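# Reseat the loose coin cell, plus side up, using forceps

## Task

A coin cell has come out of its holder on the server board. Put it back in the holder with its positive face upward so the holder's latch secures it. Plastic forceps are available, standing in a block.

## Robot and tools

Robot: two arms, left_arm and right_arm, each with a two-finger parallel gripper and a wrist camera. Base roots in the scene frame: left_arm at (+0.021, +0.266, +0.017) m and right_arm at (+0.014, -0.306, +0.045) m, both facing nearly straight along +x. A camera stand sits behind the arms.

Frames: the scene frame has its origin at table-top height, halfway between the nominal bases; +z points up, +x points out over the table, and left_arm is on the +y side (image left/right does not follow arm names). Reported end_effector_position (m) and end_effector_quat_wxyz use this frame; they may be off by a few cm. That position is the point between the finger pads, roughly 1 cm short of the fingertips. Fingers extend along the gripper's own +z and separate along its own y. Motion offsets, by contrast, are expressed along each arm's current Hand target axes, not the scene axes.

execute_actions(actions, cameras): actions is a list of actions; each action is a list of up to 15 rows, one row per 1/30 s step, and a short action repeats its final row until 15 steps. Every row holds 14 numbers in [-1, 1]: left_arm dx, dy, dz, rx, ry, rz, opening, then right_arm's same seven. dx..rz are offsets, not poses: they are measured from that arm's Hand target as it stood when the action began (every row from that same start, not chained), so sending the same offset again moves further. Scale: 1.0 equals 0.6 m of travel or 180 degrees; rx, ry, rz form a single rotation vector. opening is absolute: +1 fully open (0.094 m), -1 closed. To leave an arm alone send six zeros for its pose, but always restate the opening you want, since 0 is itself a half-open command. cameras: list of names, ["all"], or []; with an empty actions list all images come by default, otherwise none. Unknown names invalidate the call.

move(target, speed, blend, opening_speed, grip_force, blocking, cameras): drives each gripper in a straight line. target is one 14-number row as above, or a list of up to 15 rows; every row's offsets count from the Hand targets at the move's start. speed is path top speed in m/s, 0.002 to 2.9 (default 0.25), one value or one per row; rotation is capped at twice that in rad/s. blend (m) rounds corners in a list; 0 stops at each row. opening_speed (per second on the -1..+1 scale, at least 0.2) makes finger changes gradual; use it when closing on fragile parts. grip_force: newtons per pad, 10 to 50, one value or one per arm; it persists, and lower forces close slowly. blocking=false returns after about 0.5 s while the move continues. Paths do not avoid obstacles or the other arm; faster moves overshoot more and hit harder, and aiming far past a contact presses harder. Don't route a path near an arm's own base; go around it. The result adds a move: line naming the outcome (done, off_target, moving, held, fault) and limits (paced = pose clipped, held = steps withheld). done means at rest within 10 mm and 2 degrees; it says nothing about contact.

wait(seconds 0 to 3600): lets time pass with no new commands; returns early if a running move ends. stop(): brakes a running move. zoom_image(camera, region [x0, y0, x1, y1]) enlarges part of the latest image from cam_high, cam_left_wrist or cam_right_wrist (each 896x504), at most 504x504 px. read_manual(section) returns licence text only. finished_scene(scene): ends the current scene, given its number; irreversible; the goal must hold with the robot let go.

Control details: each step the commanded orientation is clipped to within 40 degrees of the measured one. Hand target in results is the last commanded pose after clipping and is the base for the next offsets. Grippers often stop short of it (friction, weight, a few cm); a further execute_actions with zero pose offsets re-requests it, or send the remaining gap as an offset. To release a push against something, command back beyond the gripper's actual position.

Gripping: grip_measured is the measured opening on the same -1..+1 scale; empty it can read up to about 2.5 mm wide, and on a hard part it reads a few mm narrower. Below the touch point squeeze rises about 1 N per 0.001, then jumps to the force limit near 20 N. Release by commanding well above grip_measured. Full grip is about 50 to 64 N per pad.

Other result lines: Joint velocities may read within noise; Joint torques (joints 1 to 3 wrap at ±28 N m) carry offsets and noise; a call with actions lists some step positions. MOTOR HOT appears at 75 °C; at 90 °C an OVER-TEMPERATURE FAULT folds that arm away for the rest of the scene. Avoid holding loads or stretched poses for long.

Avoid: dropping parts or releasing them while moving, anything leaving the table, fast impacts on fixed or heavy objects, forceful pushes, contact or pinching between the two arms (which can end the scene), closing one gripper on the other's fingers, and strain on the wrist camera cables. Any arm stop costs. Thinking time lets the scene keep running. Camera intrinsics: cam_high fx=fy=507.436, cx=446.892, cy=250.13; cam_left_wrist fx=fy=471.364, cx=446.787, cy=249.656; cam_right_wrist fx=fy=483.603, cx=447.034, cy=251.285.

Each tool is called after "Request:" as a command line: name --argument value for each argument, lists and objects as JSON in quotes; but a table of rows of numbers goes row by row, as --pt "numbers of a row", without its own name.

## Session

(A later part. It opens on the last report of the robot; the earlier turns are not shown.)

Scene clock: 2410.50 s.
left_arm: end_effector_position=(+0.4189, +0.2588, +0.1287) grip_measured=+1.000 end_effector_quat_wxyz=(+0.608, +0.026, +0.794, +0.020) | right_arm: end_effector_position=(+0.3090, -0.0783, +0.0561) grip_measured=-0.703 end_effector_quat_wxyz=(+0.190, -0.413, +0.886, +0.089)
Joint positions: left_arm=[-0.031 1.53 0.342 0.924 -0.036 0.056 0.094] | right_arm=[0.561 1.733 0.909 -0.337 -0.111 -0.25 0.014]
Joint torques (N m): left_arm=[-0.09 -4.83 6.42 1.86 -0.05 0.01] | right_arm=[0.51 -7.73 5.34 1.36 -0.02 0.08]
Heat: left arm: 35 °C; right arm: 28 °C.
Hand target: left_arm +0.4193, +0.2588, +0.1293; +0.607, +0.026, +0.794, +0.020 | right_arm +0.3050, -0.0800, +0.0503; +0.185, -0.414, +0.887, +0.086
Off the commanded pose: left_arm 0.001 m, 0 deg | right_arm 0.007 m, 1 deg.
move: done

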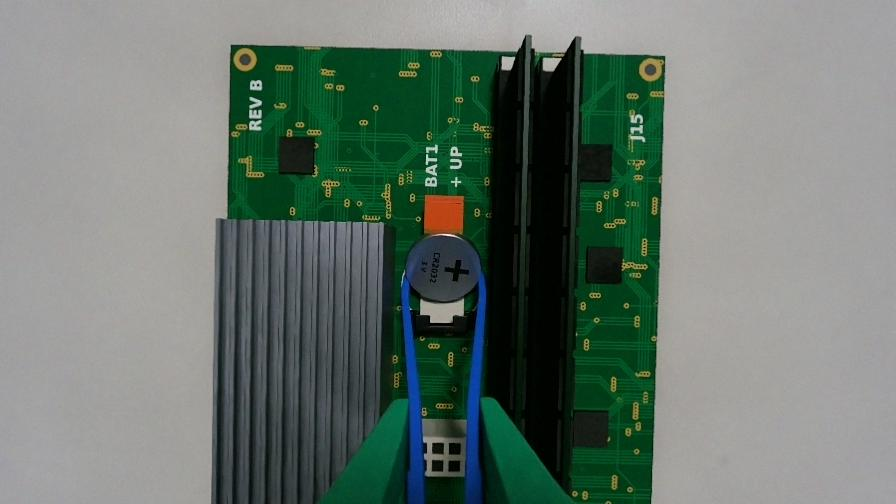

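Request:
move --target '[0,0,0,0,0,0,1, -0.001,0.0005,-0.0105,0,0,0,-0.705]' --speed 0.03 --cameras '["cam_right_wrist"]'

Request:
zoom_image --camera "cam_right_wrist" --region '[385, 210, 515, 350]'

Scene clock: 2430.30 s.
left_arm: end_effector_position=(+0.4189, +0.2588, +0.1287) grip_measured=+1.000 end_effector_quat_wxyz=(+0.608, +0.026, +0.794, +0.020) | right_arm: end_effector_position=(+0.3090, -0.0783, +0.0561) grip_measured=-0.703 end_effector_quat_wxyz=(+0.190, -0.413, +0.886, +0.089)
Joint positions: left_arm=[-0.031 1.53 0.342 0.924 -0.036 0.056 0.094] | right_arm=[0.561 1.733 0.909 -0.337 -0.111 -0.25 0.014]
Joint torques (N m): left_arm=[-0.08 -4.83 6.42 1.85 -0.04 0] | right_arm=[0.44 -9.43 5.68 1.13 -0.02 0.07]
Heat: left arm: 35 °C; right arm: 28 °C.
Hand target: left_arm +0.4193, +0.2588, +0.1293; +0.607, +0.026, +0.794, +0.020 | right_arm +0.3035, -0.0813, +0.0564; +0.185, -0.414, +0.887, +0.086
Off the commanded pose: left_arm 0.001 m, 0 deg | right_arm 0.006 m, 1 deg.
move: done

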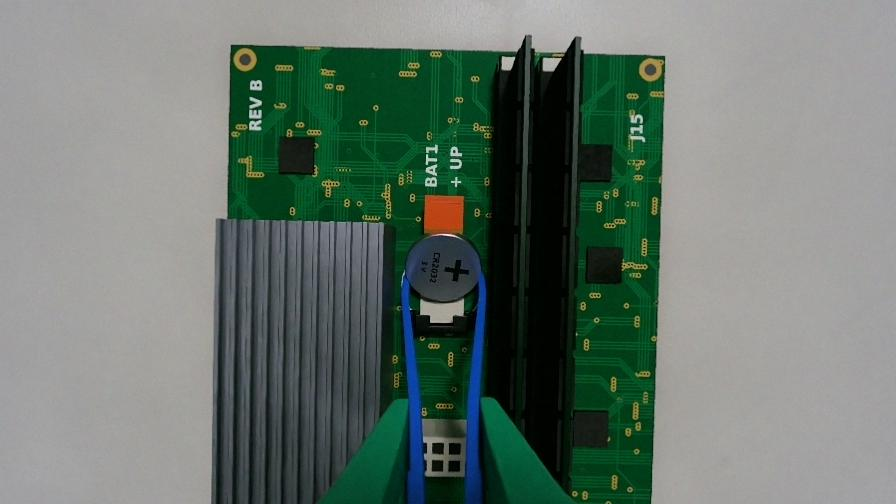

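Scaled by 3.600 from the camera's image (finer frame: 1280x720).

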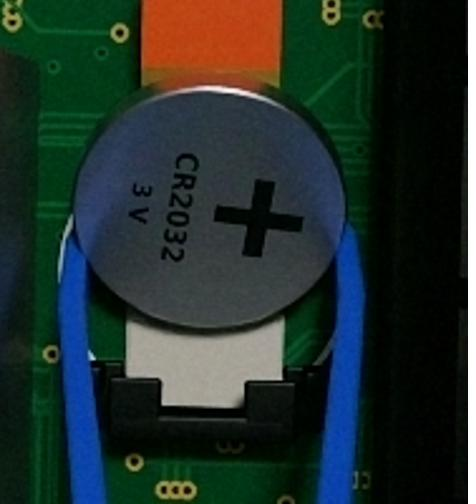

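Request:
move --target '[0,0,0,0,0,0,1, -0.0015,0.0003,-0.0075,0,0,0,-0.705]' --speed 0.03 --cameras '["cam_right_wrist"]'

Request:
zoom_image --camera "cam_right_wrist" --region '[385, 210, 515, 350]'

Scene clock: 2441.37 s.
left_arm: end_effector_position=(+0.4189, +0.2588, +0.1287) grip_measured=+1.000 end_effector_quat_wxyz=(+0.608, +0.026, +0.794, +0.020) | right_arm: end_effector_position=(+0.3071, -0.0797, +0.0563) grip_measured=-0.703 end_effector_quat_wxyz=(+0.186, -0.413, +0.887, +0.088)
Joint positions: left_arm=[-0.031 1.53 0.342 0.924 -0.036 0.056 0.094] | right_arm=[0.561 1.729 0.909 -0.35 -0.111 -0.25 0.014]
Joint torques (N m): left_arm=[-0.06 -4.82 6.43 1.85 -0.05 0] | right_arm=[0.42 -10.24 6.15 1.04 -0.02 0.07]
Heat: left arm: 35 °C; right arm: 28 °C.
Hand target: left_arm +0.4193, +0.2588, +0.1293; +0.607, +0.026, +0.794, +0.020 | right_arm +0.3027, -0.0819, +0.0608; +0.185, -0.414, +0.887, +0.086
Off the commanded pose: left_arm 0.001 m, 0 deg | right_arm 0.007 m, 0 deg.
move: done

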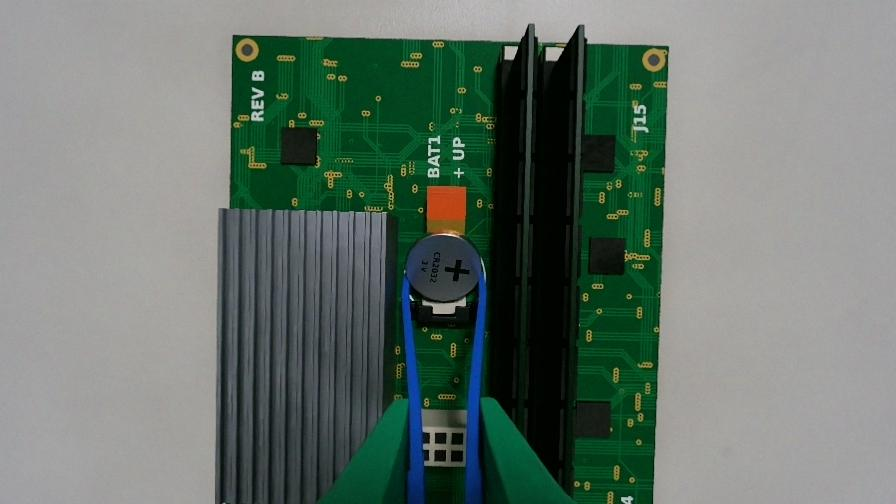

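Scaled by 3.600 from the camera's image (finer frame: 1280x720).

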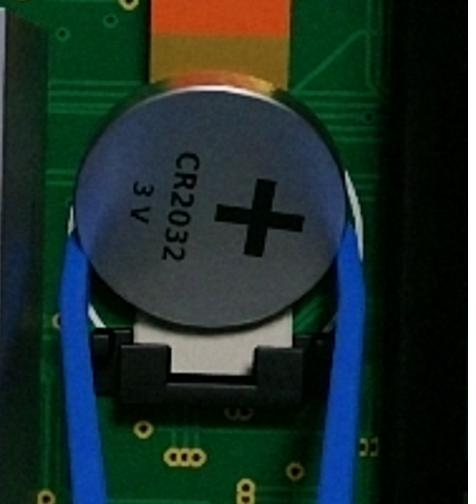

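Request:
move --target '[0,0,0,0,0,0,1, 0.0033,0,-0.005,0,0,0,-0.705]' --speed 0.03 --cameras '["cam_right_wrist"]'

Request:
zoom_image --camera "cam_right_wrist" --region '[385, 210, 515, 350]'

Scene clock: 2451.47 s.
left_arm: end_effector_position=(+0.4189, +0.2588, +0.1287) grip_measured=+1.000 end_effector_quat_wxyz=(+0.608, +0.026, +0.794, +0.020) | right_arm: end_effector_position=(+0.3049, -0.0812, +0.0587) grip_measured=-0.703 end_effector_quat_wxyz=(+0.184, -0.413, +0.888, +0.088)
Joint positions: left_arm=[-0.031 1.53 0.342 0.924 -0.036 0.056 0.094] | right_arm=[0.561 1.718 0.909 -0.366 -0.111 -0.25 0.014]
Joint torques (N m): left_arm=[-0.08 -4.83 6.42 1.85 -0.05 0] | right_arm=[0.16 -10.41 5.49 1.1 -0.03 0.04]
Heat: left arm: 35 °C; right arm: 29 °C.
Hand target: left_arm +0.4193, +0.2588, +0.1293; +0.607, +0.026, +0.794, +0.020 | right_arm +0.3007, -0.0842, +0.0628; +0.185, -0.414, +0.887, +0.086
Off the commanded pose: left_arm 0.001 m, 0 deg | right_arm 0.007 m, 0 deg.
move: done

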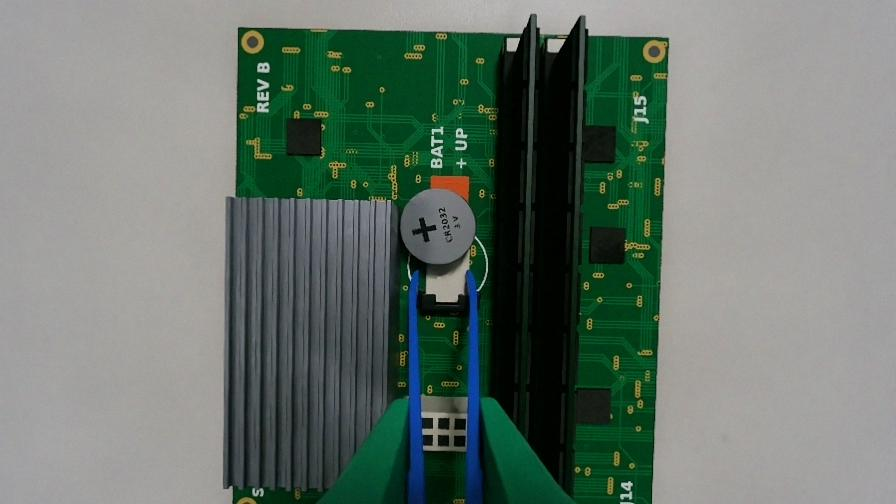

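Scaled by 3.600 from the camera's image (finer frame: 1280x720).

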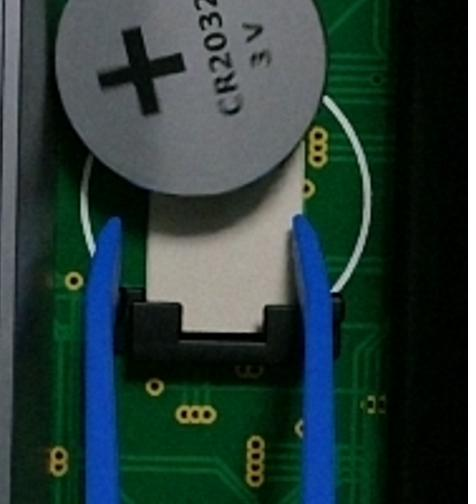

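Request:
move --target '[0,0,0,0,0,0,1, -0.0267,0,-0.061,0,0,0,-0.70]' --speed 0.06 --cameras '["cam_right_wrist"]'

Request:
zoom_image --camera "cam_right_wrist" --region '[370, 160, 540, 340]'

Scene clock: 2497.53 s.
left_arm: end_effector_position=(+0.4189, +0.2588, +0.1287) grip_measured=+1.000 end_effector_quat_wxyz=(+0.608, +0.026, +0.794, +0.020) | right_arm: end_effector_position=(+0.2946, -0.0882, +0.0876) grip_measured=-0.701 end_effector_quat_wxyz=(+0.167, -0.414, +0.891, +0.085)
Joint positions: left_arm=[-0.031 1.53 0.342 0.924 -0.036 0.056 0.094] | right_arm=[0.561 1.639 0.965 -0.537 -0.111 -0.25 0.014]
Joint torques (N m): left_arm=[-0.09 -4.82 6.41 1.85 -0.05 0] | right_arm=[0.16 -9.61 9.61 1.08 -0.03 0.04]
Heat: left arm: 35 °C; right arm: 29 °C.
Hand target: left_arm +0.4193, +0.2588, +0.1293; +0.607, +0.026, +0.794, +0.020 | right_arm +0.3008, -0.0841, +0.1028; +0.185, -0.414, +0.887, +0.086
Off the commanded pose: left_arm 0.001 m, 0 deg | right_arm 0.017 m, 2 deg.
move: off_target (right_arm)

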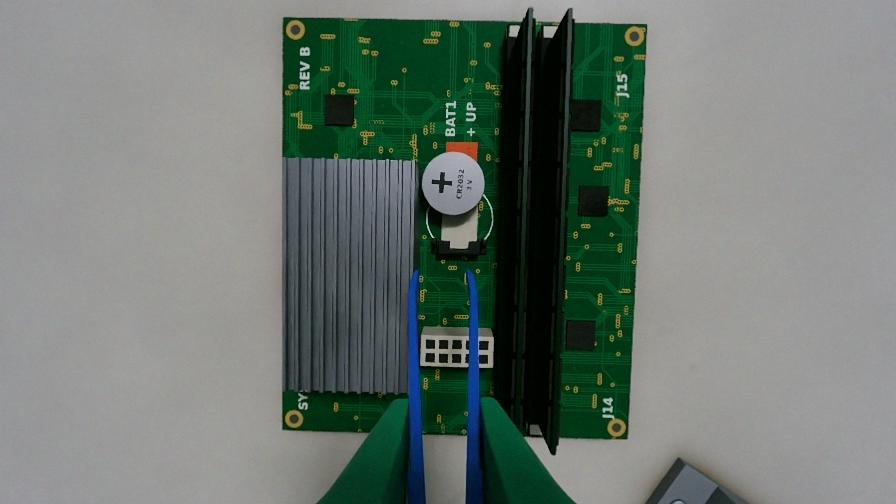

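Scaled by 2.800 from the camera's image (finer frame: 1280x720).

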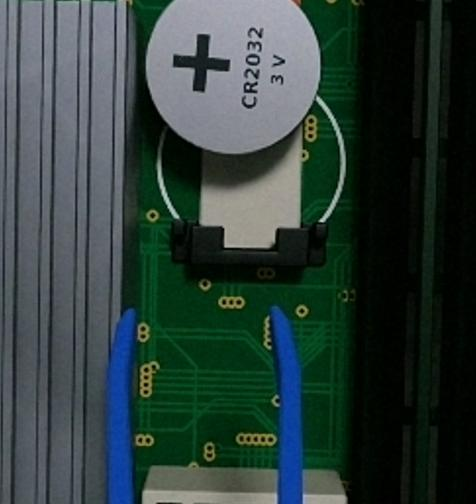

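Request:
move --target '[0,0,0,0,0,0,1, 0,0,0,0,0,0,-0.90]' --opening_speed 0.3

Request:
move --target '[0,0,0,0,0,0,1, -0.0359,0.0068,0.0426,0,0,0,-0.90]' --speed 0.08 --cameras '["cam_right_wrist"]'

Request:
zoom_image --camera "cam_right_wrist" --region '[370, 200, 540, 380]'

Scene clock: 2524.23 s.
left_arm: end_effector_position=(+0.4189, +0.2588, +0.1287) grip_measured=+1.000 end_effector_quat_wxyz=(+0.608, +0.026, +0.794, +0.020) | right_arm: end_effector_position=(+0.2944, -0.0883, +0.0875) grip_measured=-0.890 end_effector_quat_wxyz=(+0.166, -0.414, +0.891, +0.085)
Joint positions: left_arm=[-0.031 1.53 0.342 0.924 -0.036 0.056 0.094] | right_arm=[0.561 1.639 0.965 -0.537 -0.111 -0.25 0.005]
Joint torques (N m): left_arm=[-0.08 -4.85 6.42 1.85 -0.05 0] | right_arm=[0.2 -9.62 9.63 1.08 -0.03 0.04]
Heat: left arm: 35 °C; right arm: 29 °C.
Hand target: left_arm +0.4193, +0.2588, +0.1293; +0.607, +0.026, +0.794, +0.020 | right_arm +0.3008, -0.0842, +0.1027; +0.185, -0.414, +0.887, +0.086
Off the commanded pose: left_arm 0.001 m, 0 deg | right_arm 0.017 m, 2 deg.
move: done

Scene clock: 2525.30 s.
left_arm: end_effector_position=(+0.4189, +0.2588, +0.1287) grip_measured=+1.000 end_effector_quat_wxyz=(+0.608, +0.026, +0.794, +0.020) | right_arm: end_effector_position=(+0.3092, -0.0655, +0.0852) grip_measured=-0.891 end_effector_quat_wxyz=(+0.175, -0.414, +0.889, +0.087)
Joint positions: left_arm=[-0.031 1.53 0.342 0.924 -0.036 0.056 0.094] | right_arm=[0.594 1.721 1.041 -0.51 -0.101 -0.221 0.005]
Joint torques (N m): left_arm=[-0.08 -4.82 6.39 1.85 -0.04 0.01] | right_arm=[0.65 -6.94 9.65 1.36 0.03 0.11]
Heat: left arm: 35 °C; right arm: 29 °C.
Hand target: left_arm +0.4193, +0.2588, +0.1293; +0.607, +0.026, +0.794, +0.020 | right_arm +0.3169, -0.0586, +0.0879; +0.185, -0.414, +0.887, +0.086
Off the commanded pose: left_arm 0.001 m, 0 deg | right_arm 0.011 m, 1 deg.
move: off_target (right_arm)

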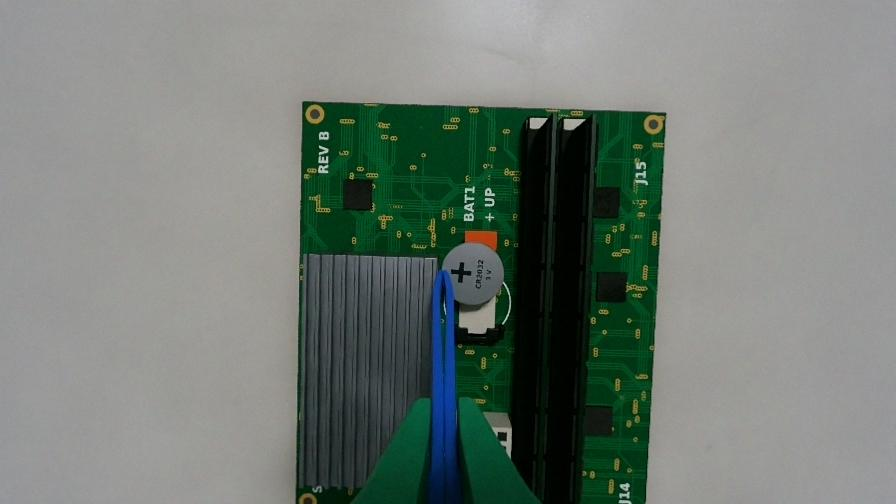

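Scaled by 2.800 from the camera's image (finer frame: 1280x720).

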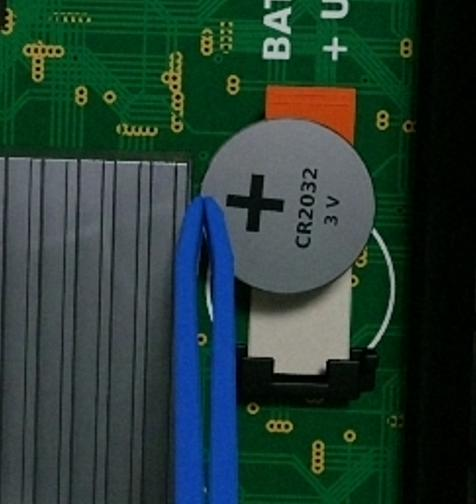

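Request:
move --target '[0,0,0,0,0,0,1, -0.0178,-0.0118,0.0078,0,0,0,-0.90]' --speed 0.06 --cameras '["cam_right_wrist"]'

Request:
zoom_image --camera "cam_right_wrist" --region '[370, 200, 540, 380]'

Scene clock: 2550.73 s.
left_arm: end_effector_position=(+0.4189, +0.2588, +0.1287) grip_measured=+1.000 end_effector_quat_wxyz=(+0.608, +0.026, +0.794, +0.020) | right_arm: end_effector_position=(+0.3215, -0.0566, +0.0860) grip_measured=-0.891 end_effector_quat_wxyz=(+0.179, -0.414, +0.888, +0.088)
Joint positions: left_arm=[-0.031 1.53 0.342 0.924 -0.036 0.056 0.094] | right_arm=[0.594 1.768 1.096 -0.51 -0.101 -0.22 0.005]
Joint torques (N m): left_arm=[-0.06 -4.82 6.41 1.85 -0.04 0.02] | right_arm=[-0.55 -7.54 9.78 1.25 -0.04 -0.04]
Heat: left arm: 35 °C; right arm: 30 °C.
Hand target: left_arm +0.4193, +0.2588, +0.1293; +0.607, +0.026, +0.794, +0.020 | right_arm +0.3298, -0.0542, +0.0878; +0.185, -0.414, +0.887, +0.086
Off the commanded pose: left_arm 0.001 m, 0 deg | right_arm 0.009 m, 1 deg.
move: done

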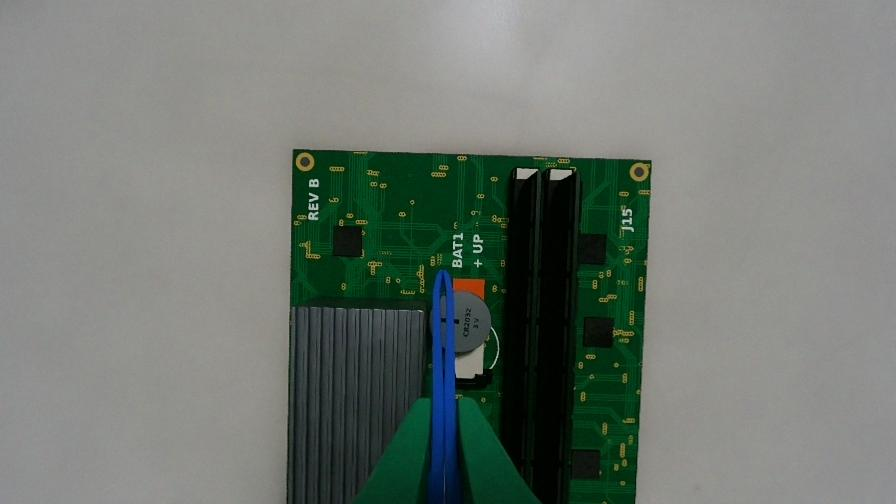

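Scaled by 2.800 from the camera's image (finer frame: 1280x720).

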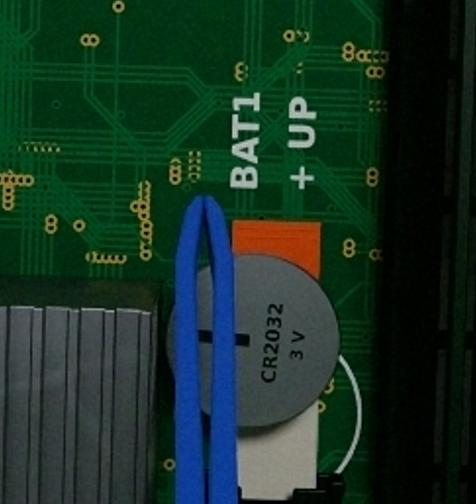

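Request:
move --target '[0,0,0,0,0,0,1, 0.018,0.0015,0.0108,0,0,0,-0.90]' --speed 0.05 --cameras '["cam_right_wrist"]'

Request:
zoom_image --camera "cam_right_wrist" --region '[370, 200, 540, 380]'

Scene clock: 2581.57 s.
left_arm: end_effector_position=(+0.4189, +0.2588, +0.1287) grip_measured=+1.000 end_effector_quat_wxyz=(+0.608, +0.026, +0.794, +0.020) | right_arm: end_effector_position=(+0.3235, -0.0552, +0.0841) grip_measured=-0.891 end_effector_quat_wxyz=(+0.188, -0.415, +0.886, +0.089)
Joint positions: left_arm=[-0.031 1.53 0.342 0.924 -0.036 0.056 0.094] | right_arm=[0.594 1.768 1.08 -0.475 -0.101 -0.223 0.005]
Joint torques (N m): left_arm=[-0.06 -4.83 6.42 1.85 -0.04 0] | right_arm=[-0.81 -8.09 6.04 1.36 -0.05 -0.03]
Heat: left arm: 35 °C; right arm: 29 °C.
Hand target: left_arm +0.4193, +0.2588, +0.1293; +0.607, +0.026, +0.794, +0.020 | right_arm +0.3244, -0.0592, +0.0776; +0.185, -0.414, +0.887, +0.086
Off the commanded pose: left_arm 0.001 m, 0 deg | right_arm 0.008 m, 1 deg.
move: done

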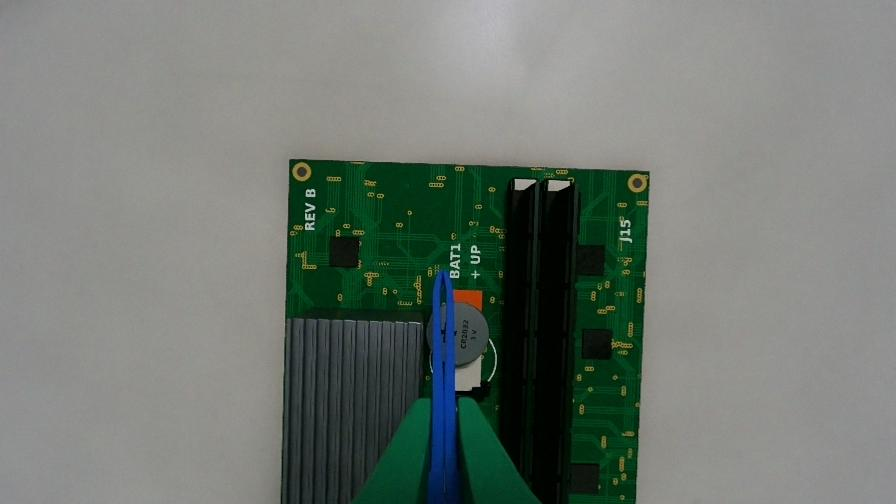

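Scaled by 2.800 from the camera's image (finer frame: 1280x720).

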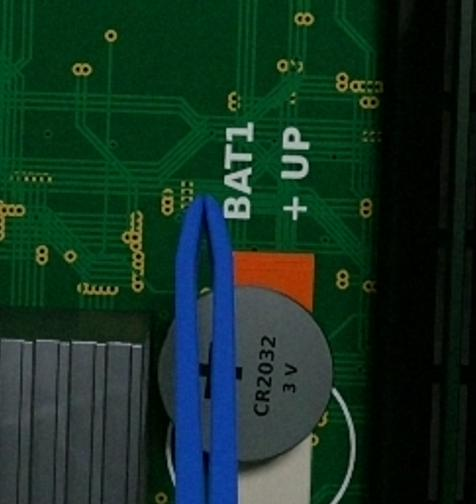

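Request:
move --target '[0,0,0,0,0,0,1, 0.0088,-0.0017,0.0107,0,0,0,-0.90]' --speed 0.04 --cameras '["cam_right_wrist"]'

Request:
zoom_image --camera "cam_right_wrist" --region '[370, 200, 540, 380]'

Scene clock: 2591.67 s.
left_arm: end_effector_position=(+0.4189, +0.2588, +0.1287) grip_measured=+1.000 end_effector_quat_wxyz=(+0.608, +0.026, +0.794, +0.020) | right_arm: end_effector_position=(+0.3238, -0.0575, +0.0790) grip_measured=-0.891 end_effector_quat_wxyz=(+0.192, -0.414, +0.885, +0.089)
Joint positions: left_arm=[-0.031 1.53 0.342 0.924 -0.036 0.056 0.094] | right_arm=[0.588 1.768 1.054 -0.442 -0.101 -0.227 0.005]
Joint torques (N m): left_arm=[-0.08 -4.82 6.42 1.85 -0.05 0] | right_arm=[-0.75 -7.41 5.97 1.42 -0.07 -0.04]
Heat: left arm: 35 °C; right arm: 29 °C.
Hand target: left_arm +0.4193, +0.2588, +0.1293; +0.607, +0.026, +0.794, +0.020 | right_arm +0.3237, -0.0616, +0.0697; +0.185, -0.414, +0.887, +0.086
Off the commanded pose: left_arm 0.001 m, 0 deg | right_arm 0.010 m, 1 deg.
move: done

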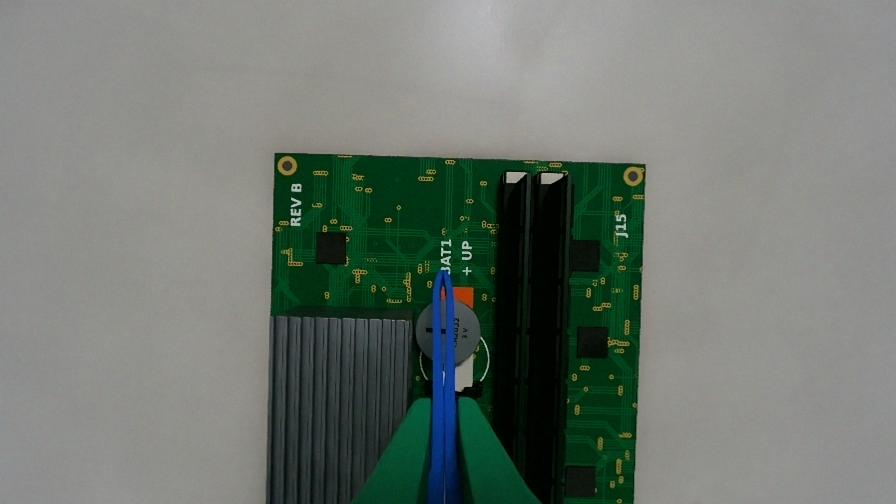

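Scaled by 2.800 from the camera's image (finer frame: 1280x720).

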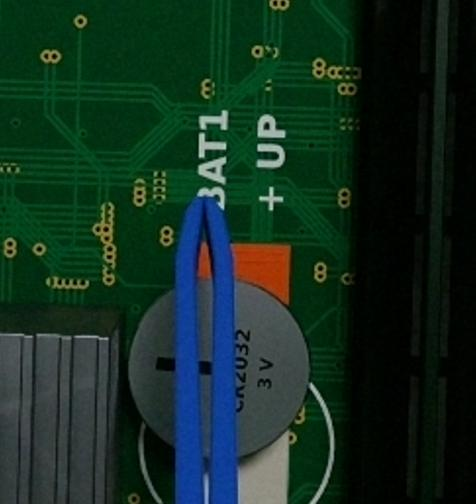

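Request:
move --target '[0,0,0,0,0,0,1, 0.0037,0,0.0084,0,0,0,-0.90]' --speed 0.04 --cameras '["cam_right_wrist"]'

Request:
zoom_image --camera "cam_right_wrist" --region '[370, 200, 540, 380]'

Scene clock: 2601.07 s.
left_arm: end_effector_position=(+0.4189, +0.2588, +0.1287) grip_measured=+1.000 end_effector_quat_wxyz=(+0.608, +0.026, +0.794, +0.020) | right_arm: end_effector_position=(+0.3235, -0.0578, +0.0728) grip_measured=-0.891 end_effector_quat_wxyz=(+0.191, -0.414, +0.886, +0.089)
Joint positions: left_arm=[-0.031 1.53 0.342 0.924 -0.036 0.056 0.094] | right_arm=[0.588 1.779 1.041 -0.42 -0.101 -0.227 0.005]
Joint torques (N m): left_arm=[-0.06 -4.83 6.41 1.86 -0.05 0.01] | right_arm=[-0.76 -7.49 6 1.39 -0.07 -0.04]
Heat: left arm: 35 °C; right arm: 29 °C.
Hand target: left_arm +0.4193, +0.2588, +0.1293; +0.607, +0.026, +0.794, +0.020 | right_arm +0.3237, -0.0616, +0.0641; +0.185, -0.413, +0.887, +0.086
Off the commanded pose: left_arm 0.001 m, 0 deg | right_arm 0.009 m, 1 deg.
move: done

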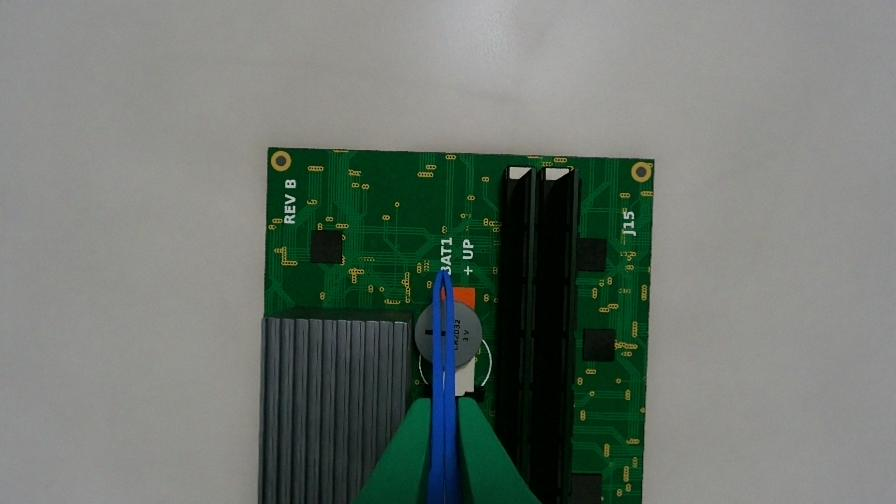

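Scaled by 2.800 from the camera's image (finer frame: 1280x720).

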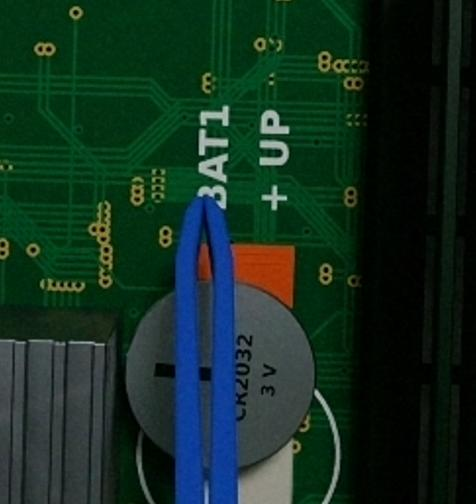

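Request:
move --target '[0,0,0,0,0,0,1, 0.0034,0,0.0078,0,0,0,-0.90]' --speed 0.04 --cameras '["cam_right_wrist"]'

Request:
zoom_image --camera "cam_right_wrist" --region '[370, 200, 540, 380]'

Scene clock: 2615.63 s.
left_arm: end_effector_position=(+0.4189, +0.2588, +0.1287) grip_measured=+1.000 end_effector_quat_wxyz=(+0.608, +0.026, +0.794, +0.020) | right_arm: end_effector_position=(+0.3236, -0.0577, +0.0677) grip_measured=-0.891 end_effector_quat_wxyz=(+0.191, -0.414, +0.886, +0.089)
Joint positions: left_arm=[-0.031 1.53 0.342 0.924 -0.036 0.056 0.094] | right_arm=[0.588 1.789 1.031 -0.4 -0.101 -0.228 0.005]
Joint torques (N m): left_arm=[-0.09 -4.83 6.43 1.85 -0.04 0] | right_arm=[-0.76 -7.51 5.97 1.38 -0.07 -0.04]
Heat: left arm: 35 °C; right arm: 28 °C.
Hand target: left_arm +0.4193, +0.2588, +0.1293; +0.607, +0.026, +0.794, +0.020 | right_arm +0.3237, -0.0616, +0.0590; +0.185, -0.414, +0.887, +0.086
Off the commanded pose: left_arm 0.001 m, 0 deg | right_arm 0.010 m, 1 deg.
move: done

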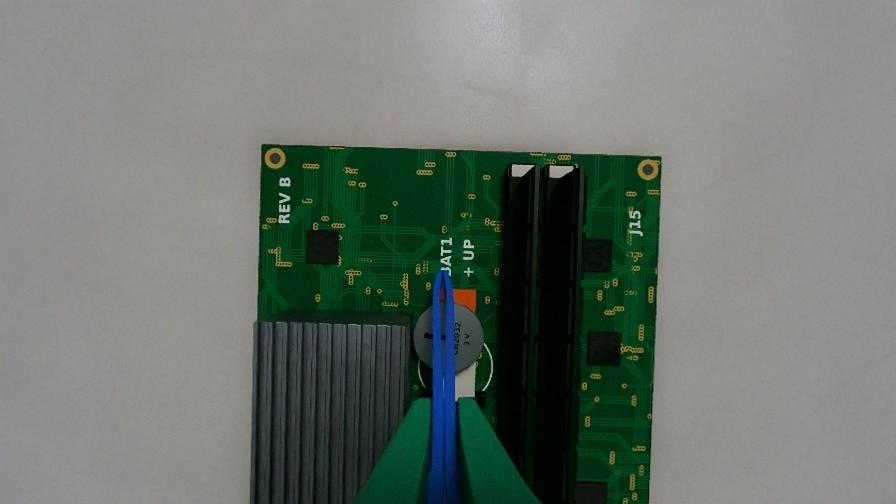

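Scaled by 2.800 from the camera's image (finer frame: 1280x720).

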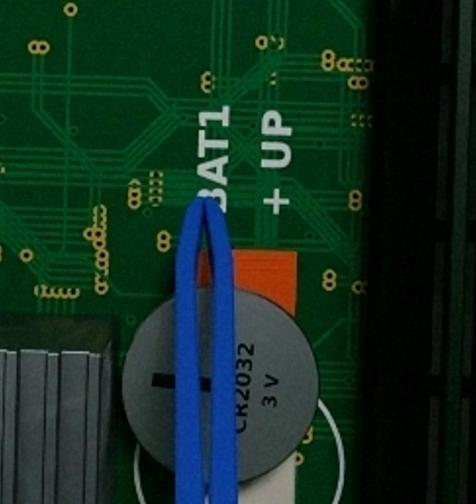

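Request:
move --target '[0,0,0,0,0,0,1, 0.0044,0,0.0101,0,0,0,-0.90]' --speed 0.04 --cameras '["cam_right_wrist"]'

Request:
zoom_image --camera "cam_right_wrist" --region '[370, 200, 540, 380]'

Scene clock: 2652.23 s.
left_arm: end_effector_position=(+0.4189, +0.2588, +0.1287) grip_measured=+1.000 end_effector_quat_wxyz=(+0.608, +0.026, +0.794, +0.020) | right_arm: end_effector_position=(+0.3241, -0.0573, +0.0618) grip_measured=-0.891 end_effector_quat_wxyz=(+0.192, -0.414, +0.885, +0.089)
Joint positions: left_arm=[-0.031 1.53 0.342 0.924 -0.036 0.056 0.094] | right_arm=[0.588 1.802 1.019 -0.373 -0.101 -0.228 0.005]
Joint torques (N m): left_arm=[-0.05 -4.82 6.42 1.85 -0.04 0.01] | right_arm=[-0.76 -7.5 5.79 1.41 -0.07 -0.03]
Heat: left arm: 35 °C; right arm: 29 °C.
Hand target: left_arm +0.4193, +0.2588, +0.1293; +0.607, +0.026, +0.794, +0.020 | right_arm +0.3237, -0.0616, +0.0524; +0.185, -0.414, +0.887, +0.086
Off the commanded pose: left_arm 0.001 m, 0 deg | right_arm 0.010 m, 1 deg.
move: done

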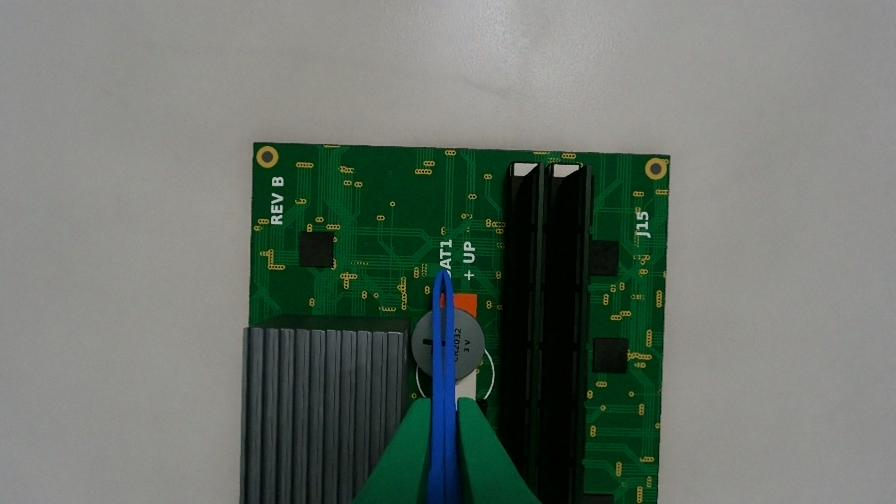

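Scaled by 2.800 from the camera's image (finer frame: 1280x720).

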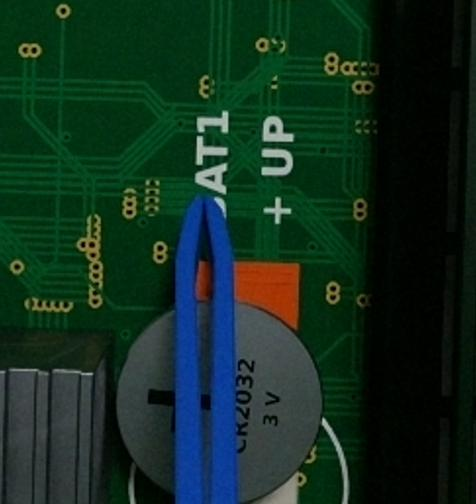

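Request:
move --pt "0 0 0 0 0 0 1 0.0011 0 0.0025 0 0 0 -0.90" --pt "0 0 0 0 0 0 1 0.0005 0 -0.0110 0 0 0 -0.90" --speed 0.04 --cameras '["cam_right_wrist"]'

Request:
zoom_image --camera "cam_right_wrist" --region '[370, 200, 540, 380]'

Scene clock: 2671.07 s.
left_arm: end_effector_position=(+0.4189, +0.2588, +0.1287) grip_measured=+1.000 end_effector_quat_wxyz=(+0.608, +0.026, +0.794, +0.020) | right_arm: end_effector_position=(+0.3250, -0.0567, +0.0623) grip_measured=-0.891 end_effector_quat_wxyz=(+0.194, -0.414, +0.885, +0.089)
Joint positions: left_arm=[-0.031 1.53 0.342 0.924 -0.036 0.056 0.094] | right_arm=[0.588 1.802 1.019 -0.368 -0.101 -0.229 0.005]
Joint torques (N m): left_arm=[-0.08 -4.85 6.43 1.86 -0.05 0] | right_arm=[-0.95 -9.18 5.78 1.17 -0.08 0.01]
Heat: left arm: 35 °C; right arm: 29 °C.
Hand target: left_arm +0.4193, +0.2588, +0.1293; +0.607, +0.026, +0.794, +0.020 | right_arm +0.3218, -0.0638, +0.0584; +0.185, -0.414, +0.887, +0.086
Off the commanded pose: left_arm 0.001 m, 0 deg | right_arm 0.009 m, 1 deg.
move: done

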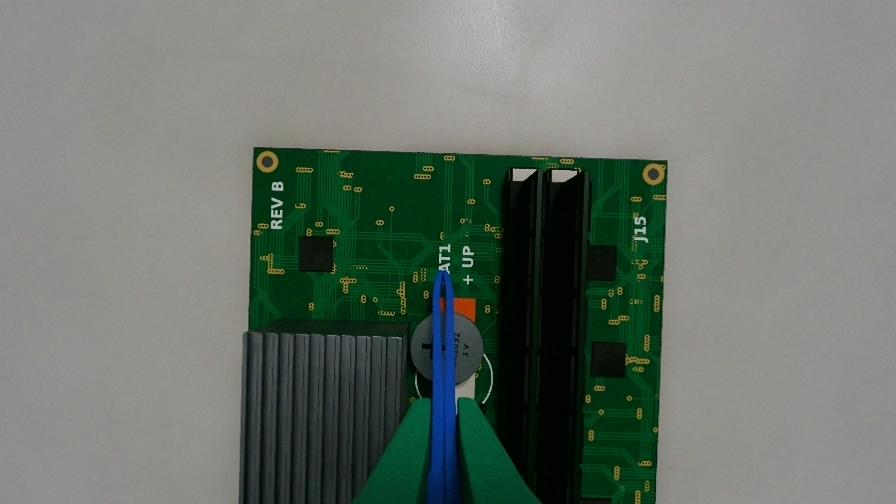

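Scaled by 2.800 from the camera's image (finer frame: 1280x720).

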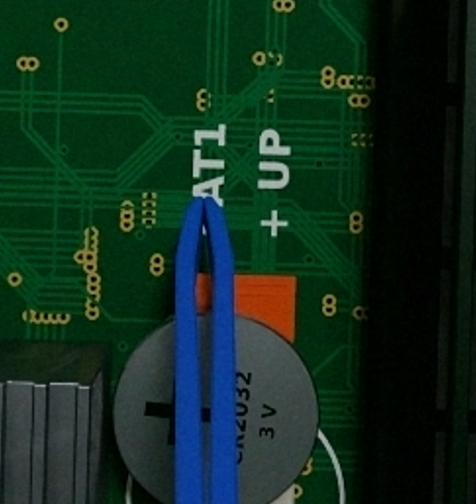

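Request:
move --target '[0,0,0,0,0,0,1, 0.0069,0,-0.0045,0,0,0,-0.90]' --speed 0.04 --cameras '["cam_right_wrist"]'

Request:
zoom_image --camera "cam_right_wrist" --region '[370, 200, 540, 380]'

Scene clock: 2695.03 s.
left_arm: end_effector_position=(+0.4189, +0.2588, +0.1287) grip_measured=+1.000 end_effector_quat_wxyz=(+0.608, +0.026, +0.794, +0.020) | right_arm: end_effector_position=(+0.3239, -0.0586, +0.0595) grip_measured=-0.891 end_effector_quat_wxyz=(+0.193, -0.415, +0.885, +0.089)
Joint positions: left_arm=[-0.031 1.53 0.342 0.924 -0.036 0.056 0.094] | right_arm=[0.586 1.802 1.008 -0.359 -0.101 -0.233 0.005]
Joint torques (N m): left_arm=[-0.08 -4.83 6.41 1.85 -0.05 0] | right_arm=[-1.1 -10.67 5.18 1.06 -0.1 -0.05]
Heat: left arm: 35 °C; right arm: 29 °C.
Hand target: left_arm +0.4193, +0.2588, +0.1293; +0.607, +0.026, +0.794, +0.020 | right_arm +0.3187, -0.0675, +0.0592; +0.185, -0.414, +0.887, +0.086
Off the commanded pose: left_arm 0.001 m, 0 deg | right_arm 0.010 m, 1 deg.
move: done

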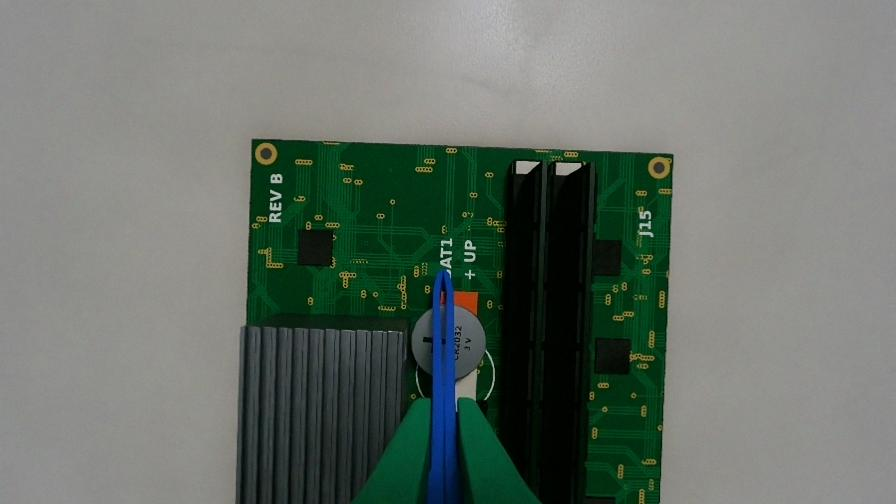

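Scaled by 2.800 from the camera's image (finer frame: 1280x720).

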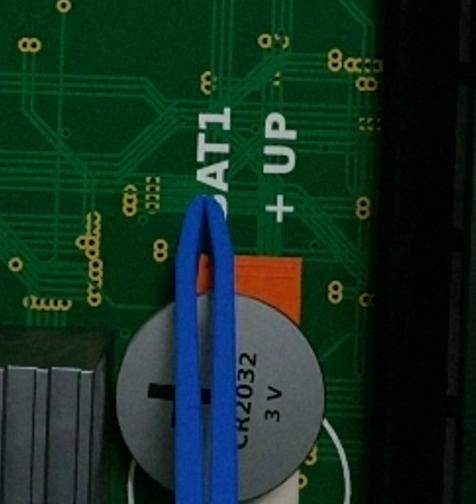

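Request:
move --target '[0,0,0,0,0,0,1, 0.0046,0,-0.0062,0,0,0,-0.90]' --speed 0.04 --cameras '["cam_right_wrist"]'

Request:
zoom_image --camera "cam_right_wrist" --region '[370, 200, 540, 380]'

Scene clock: 2703.00 s.
left_arm: end_effector_position=(+0.4189, +0.2588, +0.1287) grip_measured=+1.000 end_effector_quat_wxyz=(+0.608, +0.026, +0.794, +0.020) | right_arm: end_effector_position=(+0.3236, -0.0607, +0.0616) grip_measured=-0.891 end_effector_quat_wxyz=(+0.197, -0.415, +0.884, +0.089)
Joint positions: left_arm=[-0.031 1.53 0.342 0.924 -0.036 0.056 0.094] | right_arm=[0.582 1.789 0.997 -0.355 -0.101 -0.235 0.005]
Joint torques (N m): left_arm=[-0.13 -4.83 6.42 1.86 -0.04 0] | right_arm=[-1.03 -11.06 5.14 1 -0.11 -0.02]
Heat: left arm: 35 °C; right arm: 30 °C.
Hand target: left_arm +0.4193, +0.2588, +0.1293; +0.607, +0.026, +0.794, +0.020 | right_arm +0.3162, -0.0706, +0.0616; +0.185, -0.414, +0.887, +0.086
Off the commanded pose: left_arm 0.001 m, 0 deg | right_arm 0.012 m, 1 deg.
move: off_target (right_arm)

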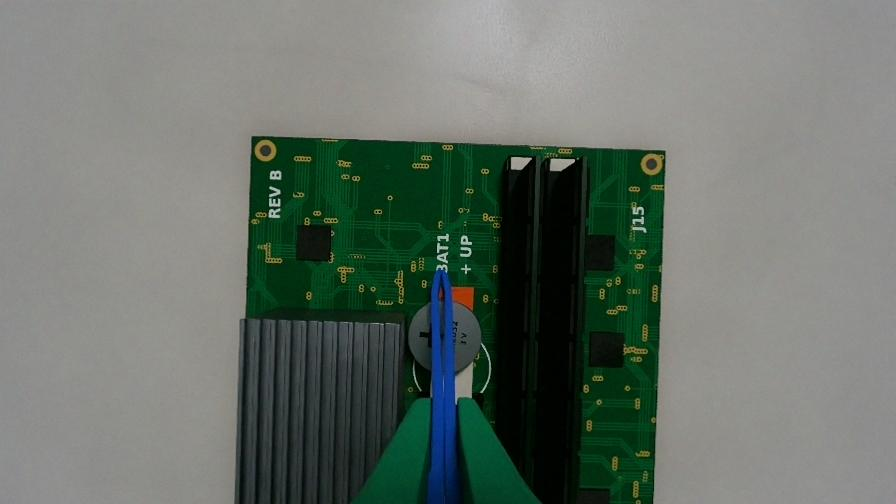

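Scaled by 2.800 from the camera's image (finer frame: 1280x720).

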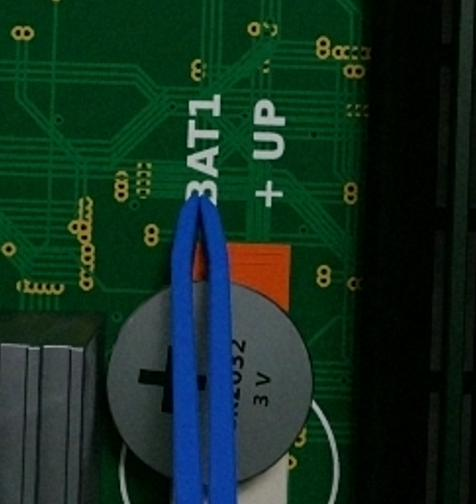

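Request:
zoom_image --camera "cam_right_wrist" --region '[410, 255, 490, 325]'

Scaled by 6.300 from the camera's image (finer frame: 1280x720).

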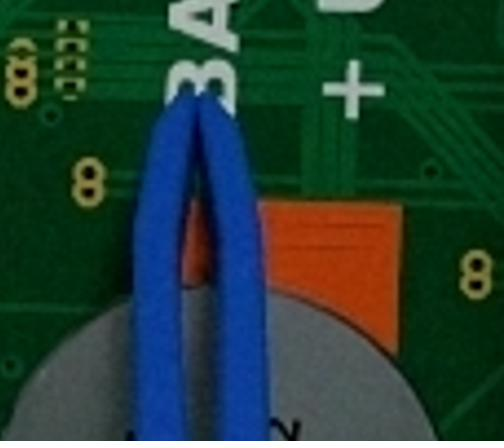

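Request:
move --target '[0,0,0,0,0,0,1, 0.0068,0,0.001,0,0,0,-0.90]' --speed 0.04 --cameras '["cam_right_wrist"]'

Request:
zoom_image --camera "cam_right_wrist" --region '[400, 240, 510, 400]'

Scene clock: 2727.07 s.
left_arm: end_effector_position=(+0.4189, +0.2588, +0.1287) grip_measured=+1.000 end_effector_quat_wxyz=(+0.608, +0.026, +0.794, +0.020) | right_arm: end_effector_position=(+0.3233, -0.0615, +0.0612) grip_measured=-0.891 end_effector_quat_wxyz=(+0.202, -0.415, +0.883, +0.090)
Joint positions: left_arm=[-0.031 1.53 0.342 0.924 -0.036 0.056 0.094] | right_arm=[0.58 1.781 0.98 -0.334 -0.102 -0.238 0.005]
Joint torques (N m): left_arm=[-0.06 -4.83 6.41 1.85 -0.04 0] | right_arm=[-1.1 -10.78 4.97 0.91 -0.08 -0.05]
Heat: left arm: 35 °C; right arm: 31 °C.
Hand target: left_arm +0.4193, +0.2588, +0.1293; +0.607, +0.026, +0.794, +0.020 | right_arm +0.3139, -0.0733, +0.0593; +0.185, -0.414, +0.887, +0.086
Off the commanded pose: left_arm 0.001 m, 0 deg | right_arm 0.015 m, 2 deg.
move: off_target (right_arm)

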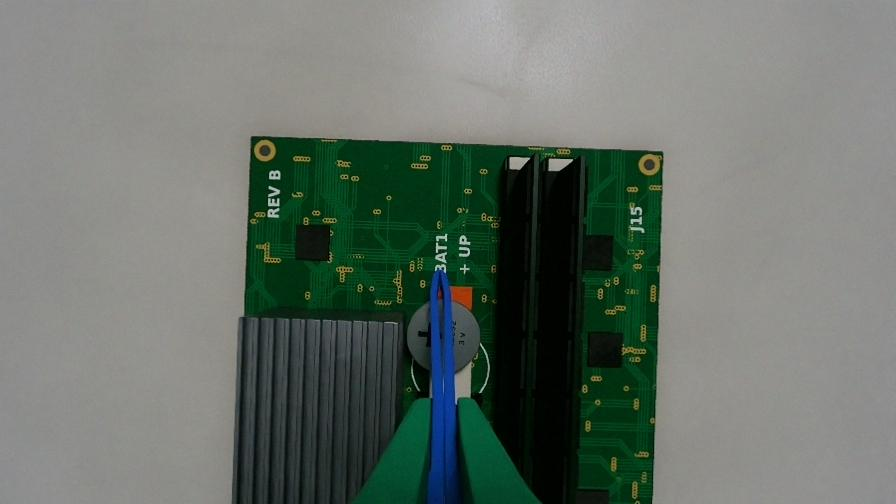

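Scaled by 3.150 from the camera's image (finer frame: 1280x720).

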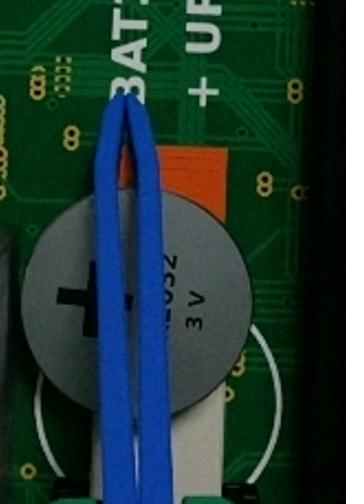

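Request:
move --target '[0,0,0,0,0,0,1, -0.006,0,-0.0088,0,0,0,-0.90]' --speed 0.04 --cameras '["cam_right_wrist"]'

Request:
zoom_image --camera "cam_right_wrist" --region '[400, 240, 510, 400]'

Scene clock: 2742.57 s.
left_arm: end_effector_position=(+0.4189, +0.2588, +0.1287) grip_measured=+1.000 end_effector_quat_wxyz=(+0.608, +0.026, +0.794, +0.020) | right_arm: end_effector_position=(+0.3200, -0.0649, +0.0631) grip_measured=-0.891 end_effector_quat_wxyz=(+0.196, -0.414, +0.885, +0.089)
Joint positions: left_arm=[-0.031 1.53 0.342 0.924 -0.036 0.056 0.094] | right_arm=[0.578 1.769 0.98 -0.361 -0.103 -0.238 0.005]
Joint torques (N m): left_arm=[-0.08 -4.83 6.45 1.86 -0.04 0.01] | right_arm=[-0.85 -10.43 6.48 0.91 -0.1 -0.03]
Motor temperatures (°C): left_arm=[21 28 32 35 22 22 23] | right_arm=[24 33 25 25 23 22 24]
Heat: left arm: 35 °C; right arm: 33 °C.
Hand target: left_arm +0.4193, +0.2588, +0.1293; +0.607, +0.026, +0.794, +0.020 | right_arm +0.3146, -0.0724, +0.0656; +0.185, -0.413, +0.887, +0.086
Off the commanded pose: left_arm 0.001 m, 0 deg | right_arm 0.010 m, 1 deg.
move: done

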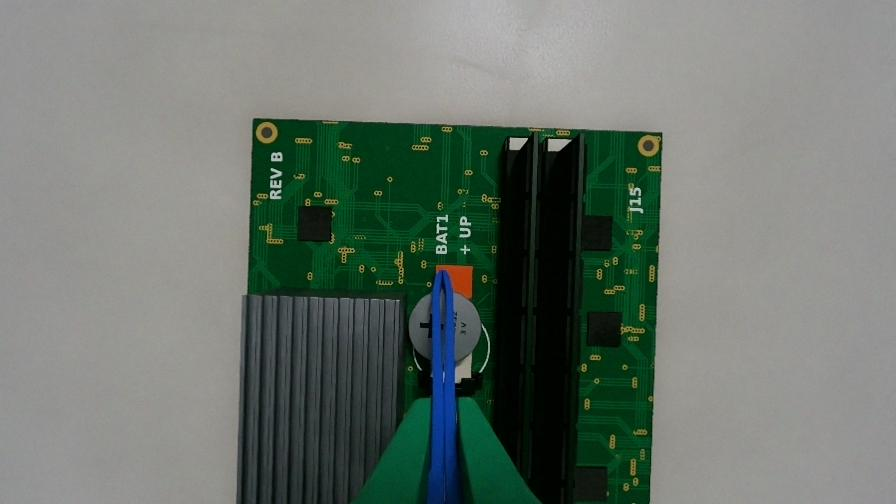

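Scaled by 3.150 from the camera's image (finer frame: 1280x720).

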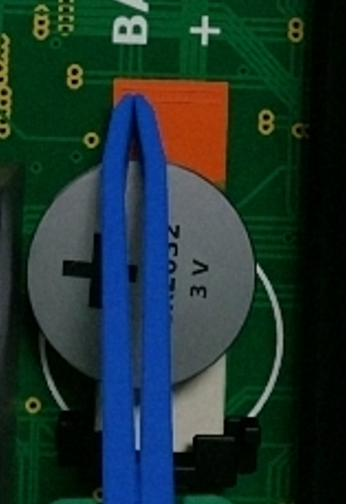

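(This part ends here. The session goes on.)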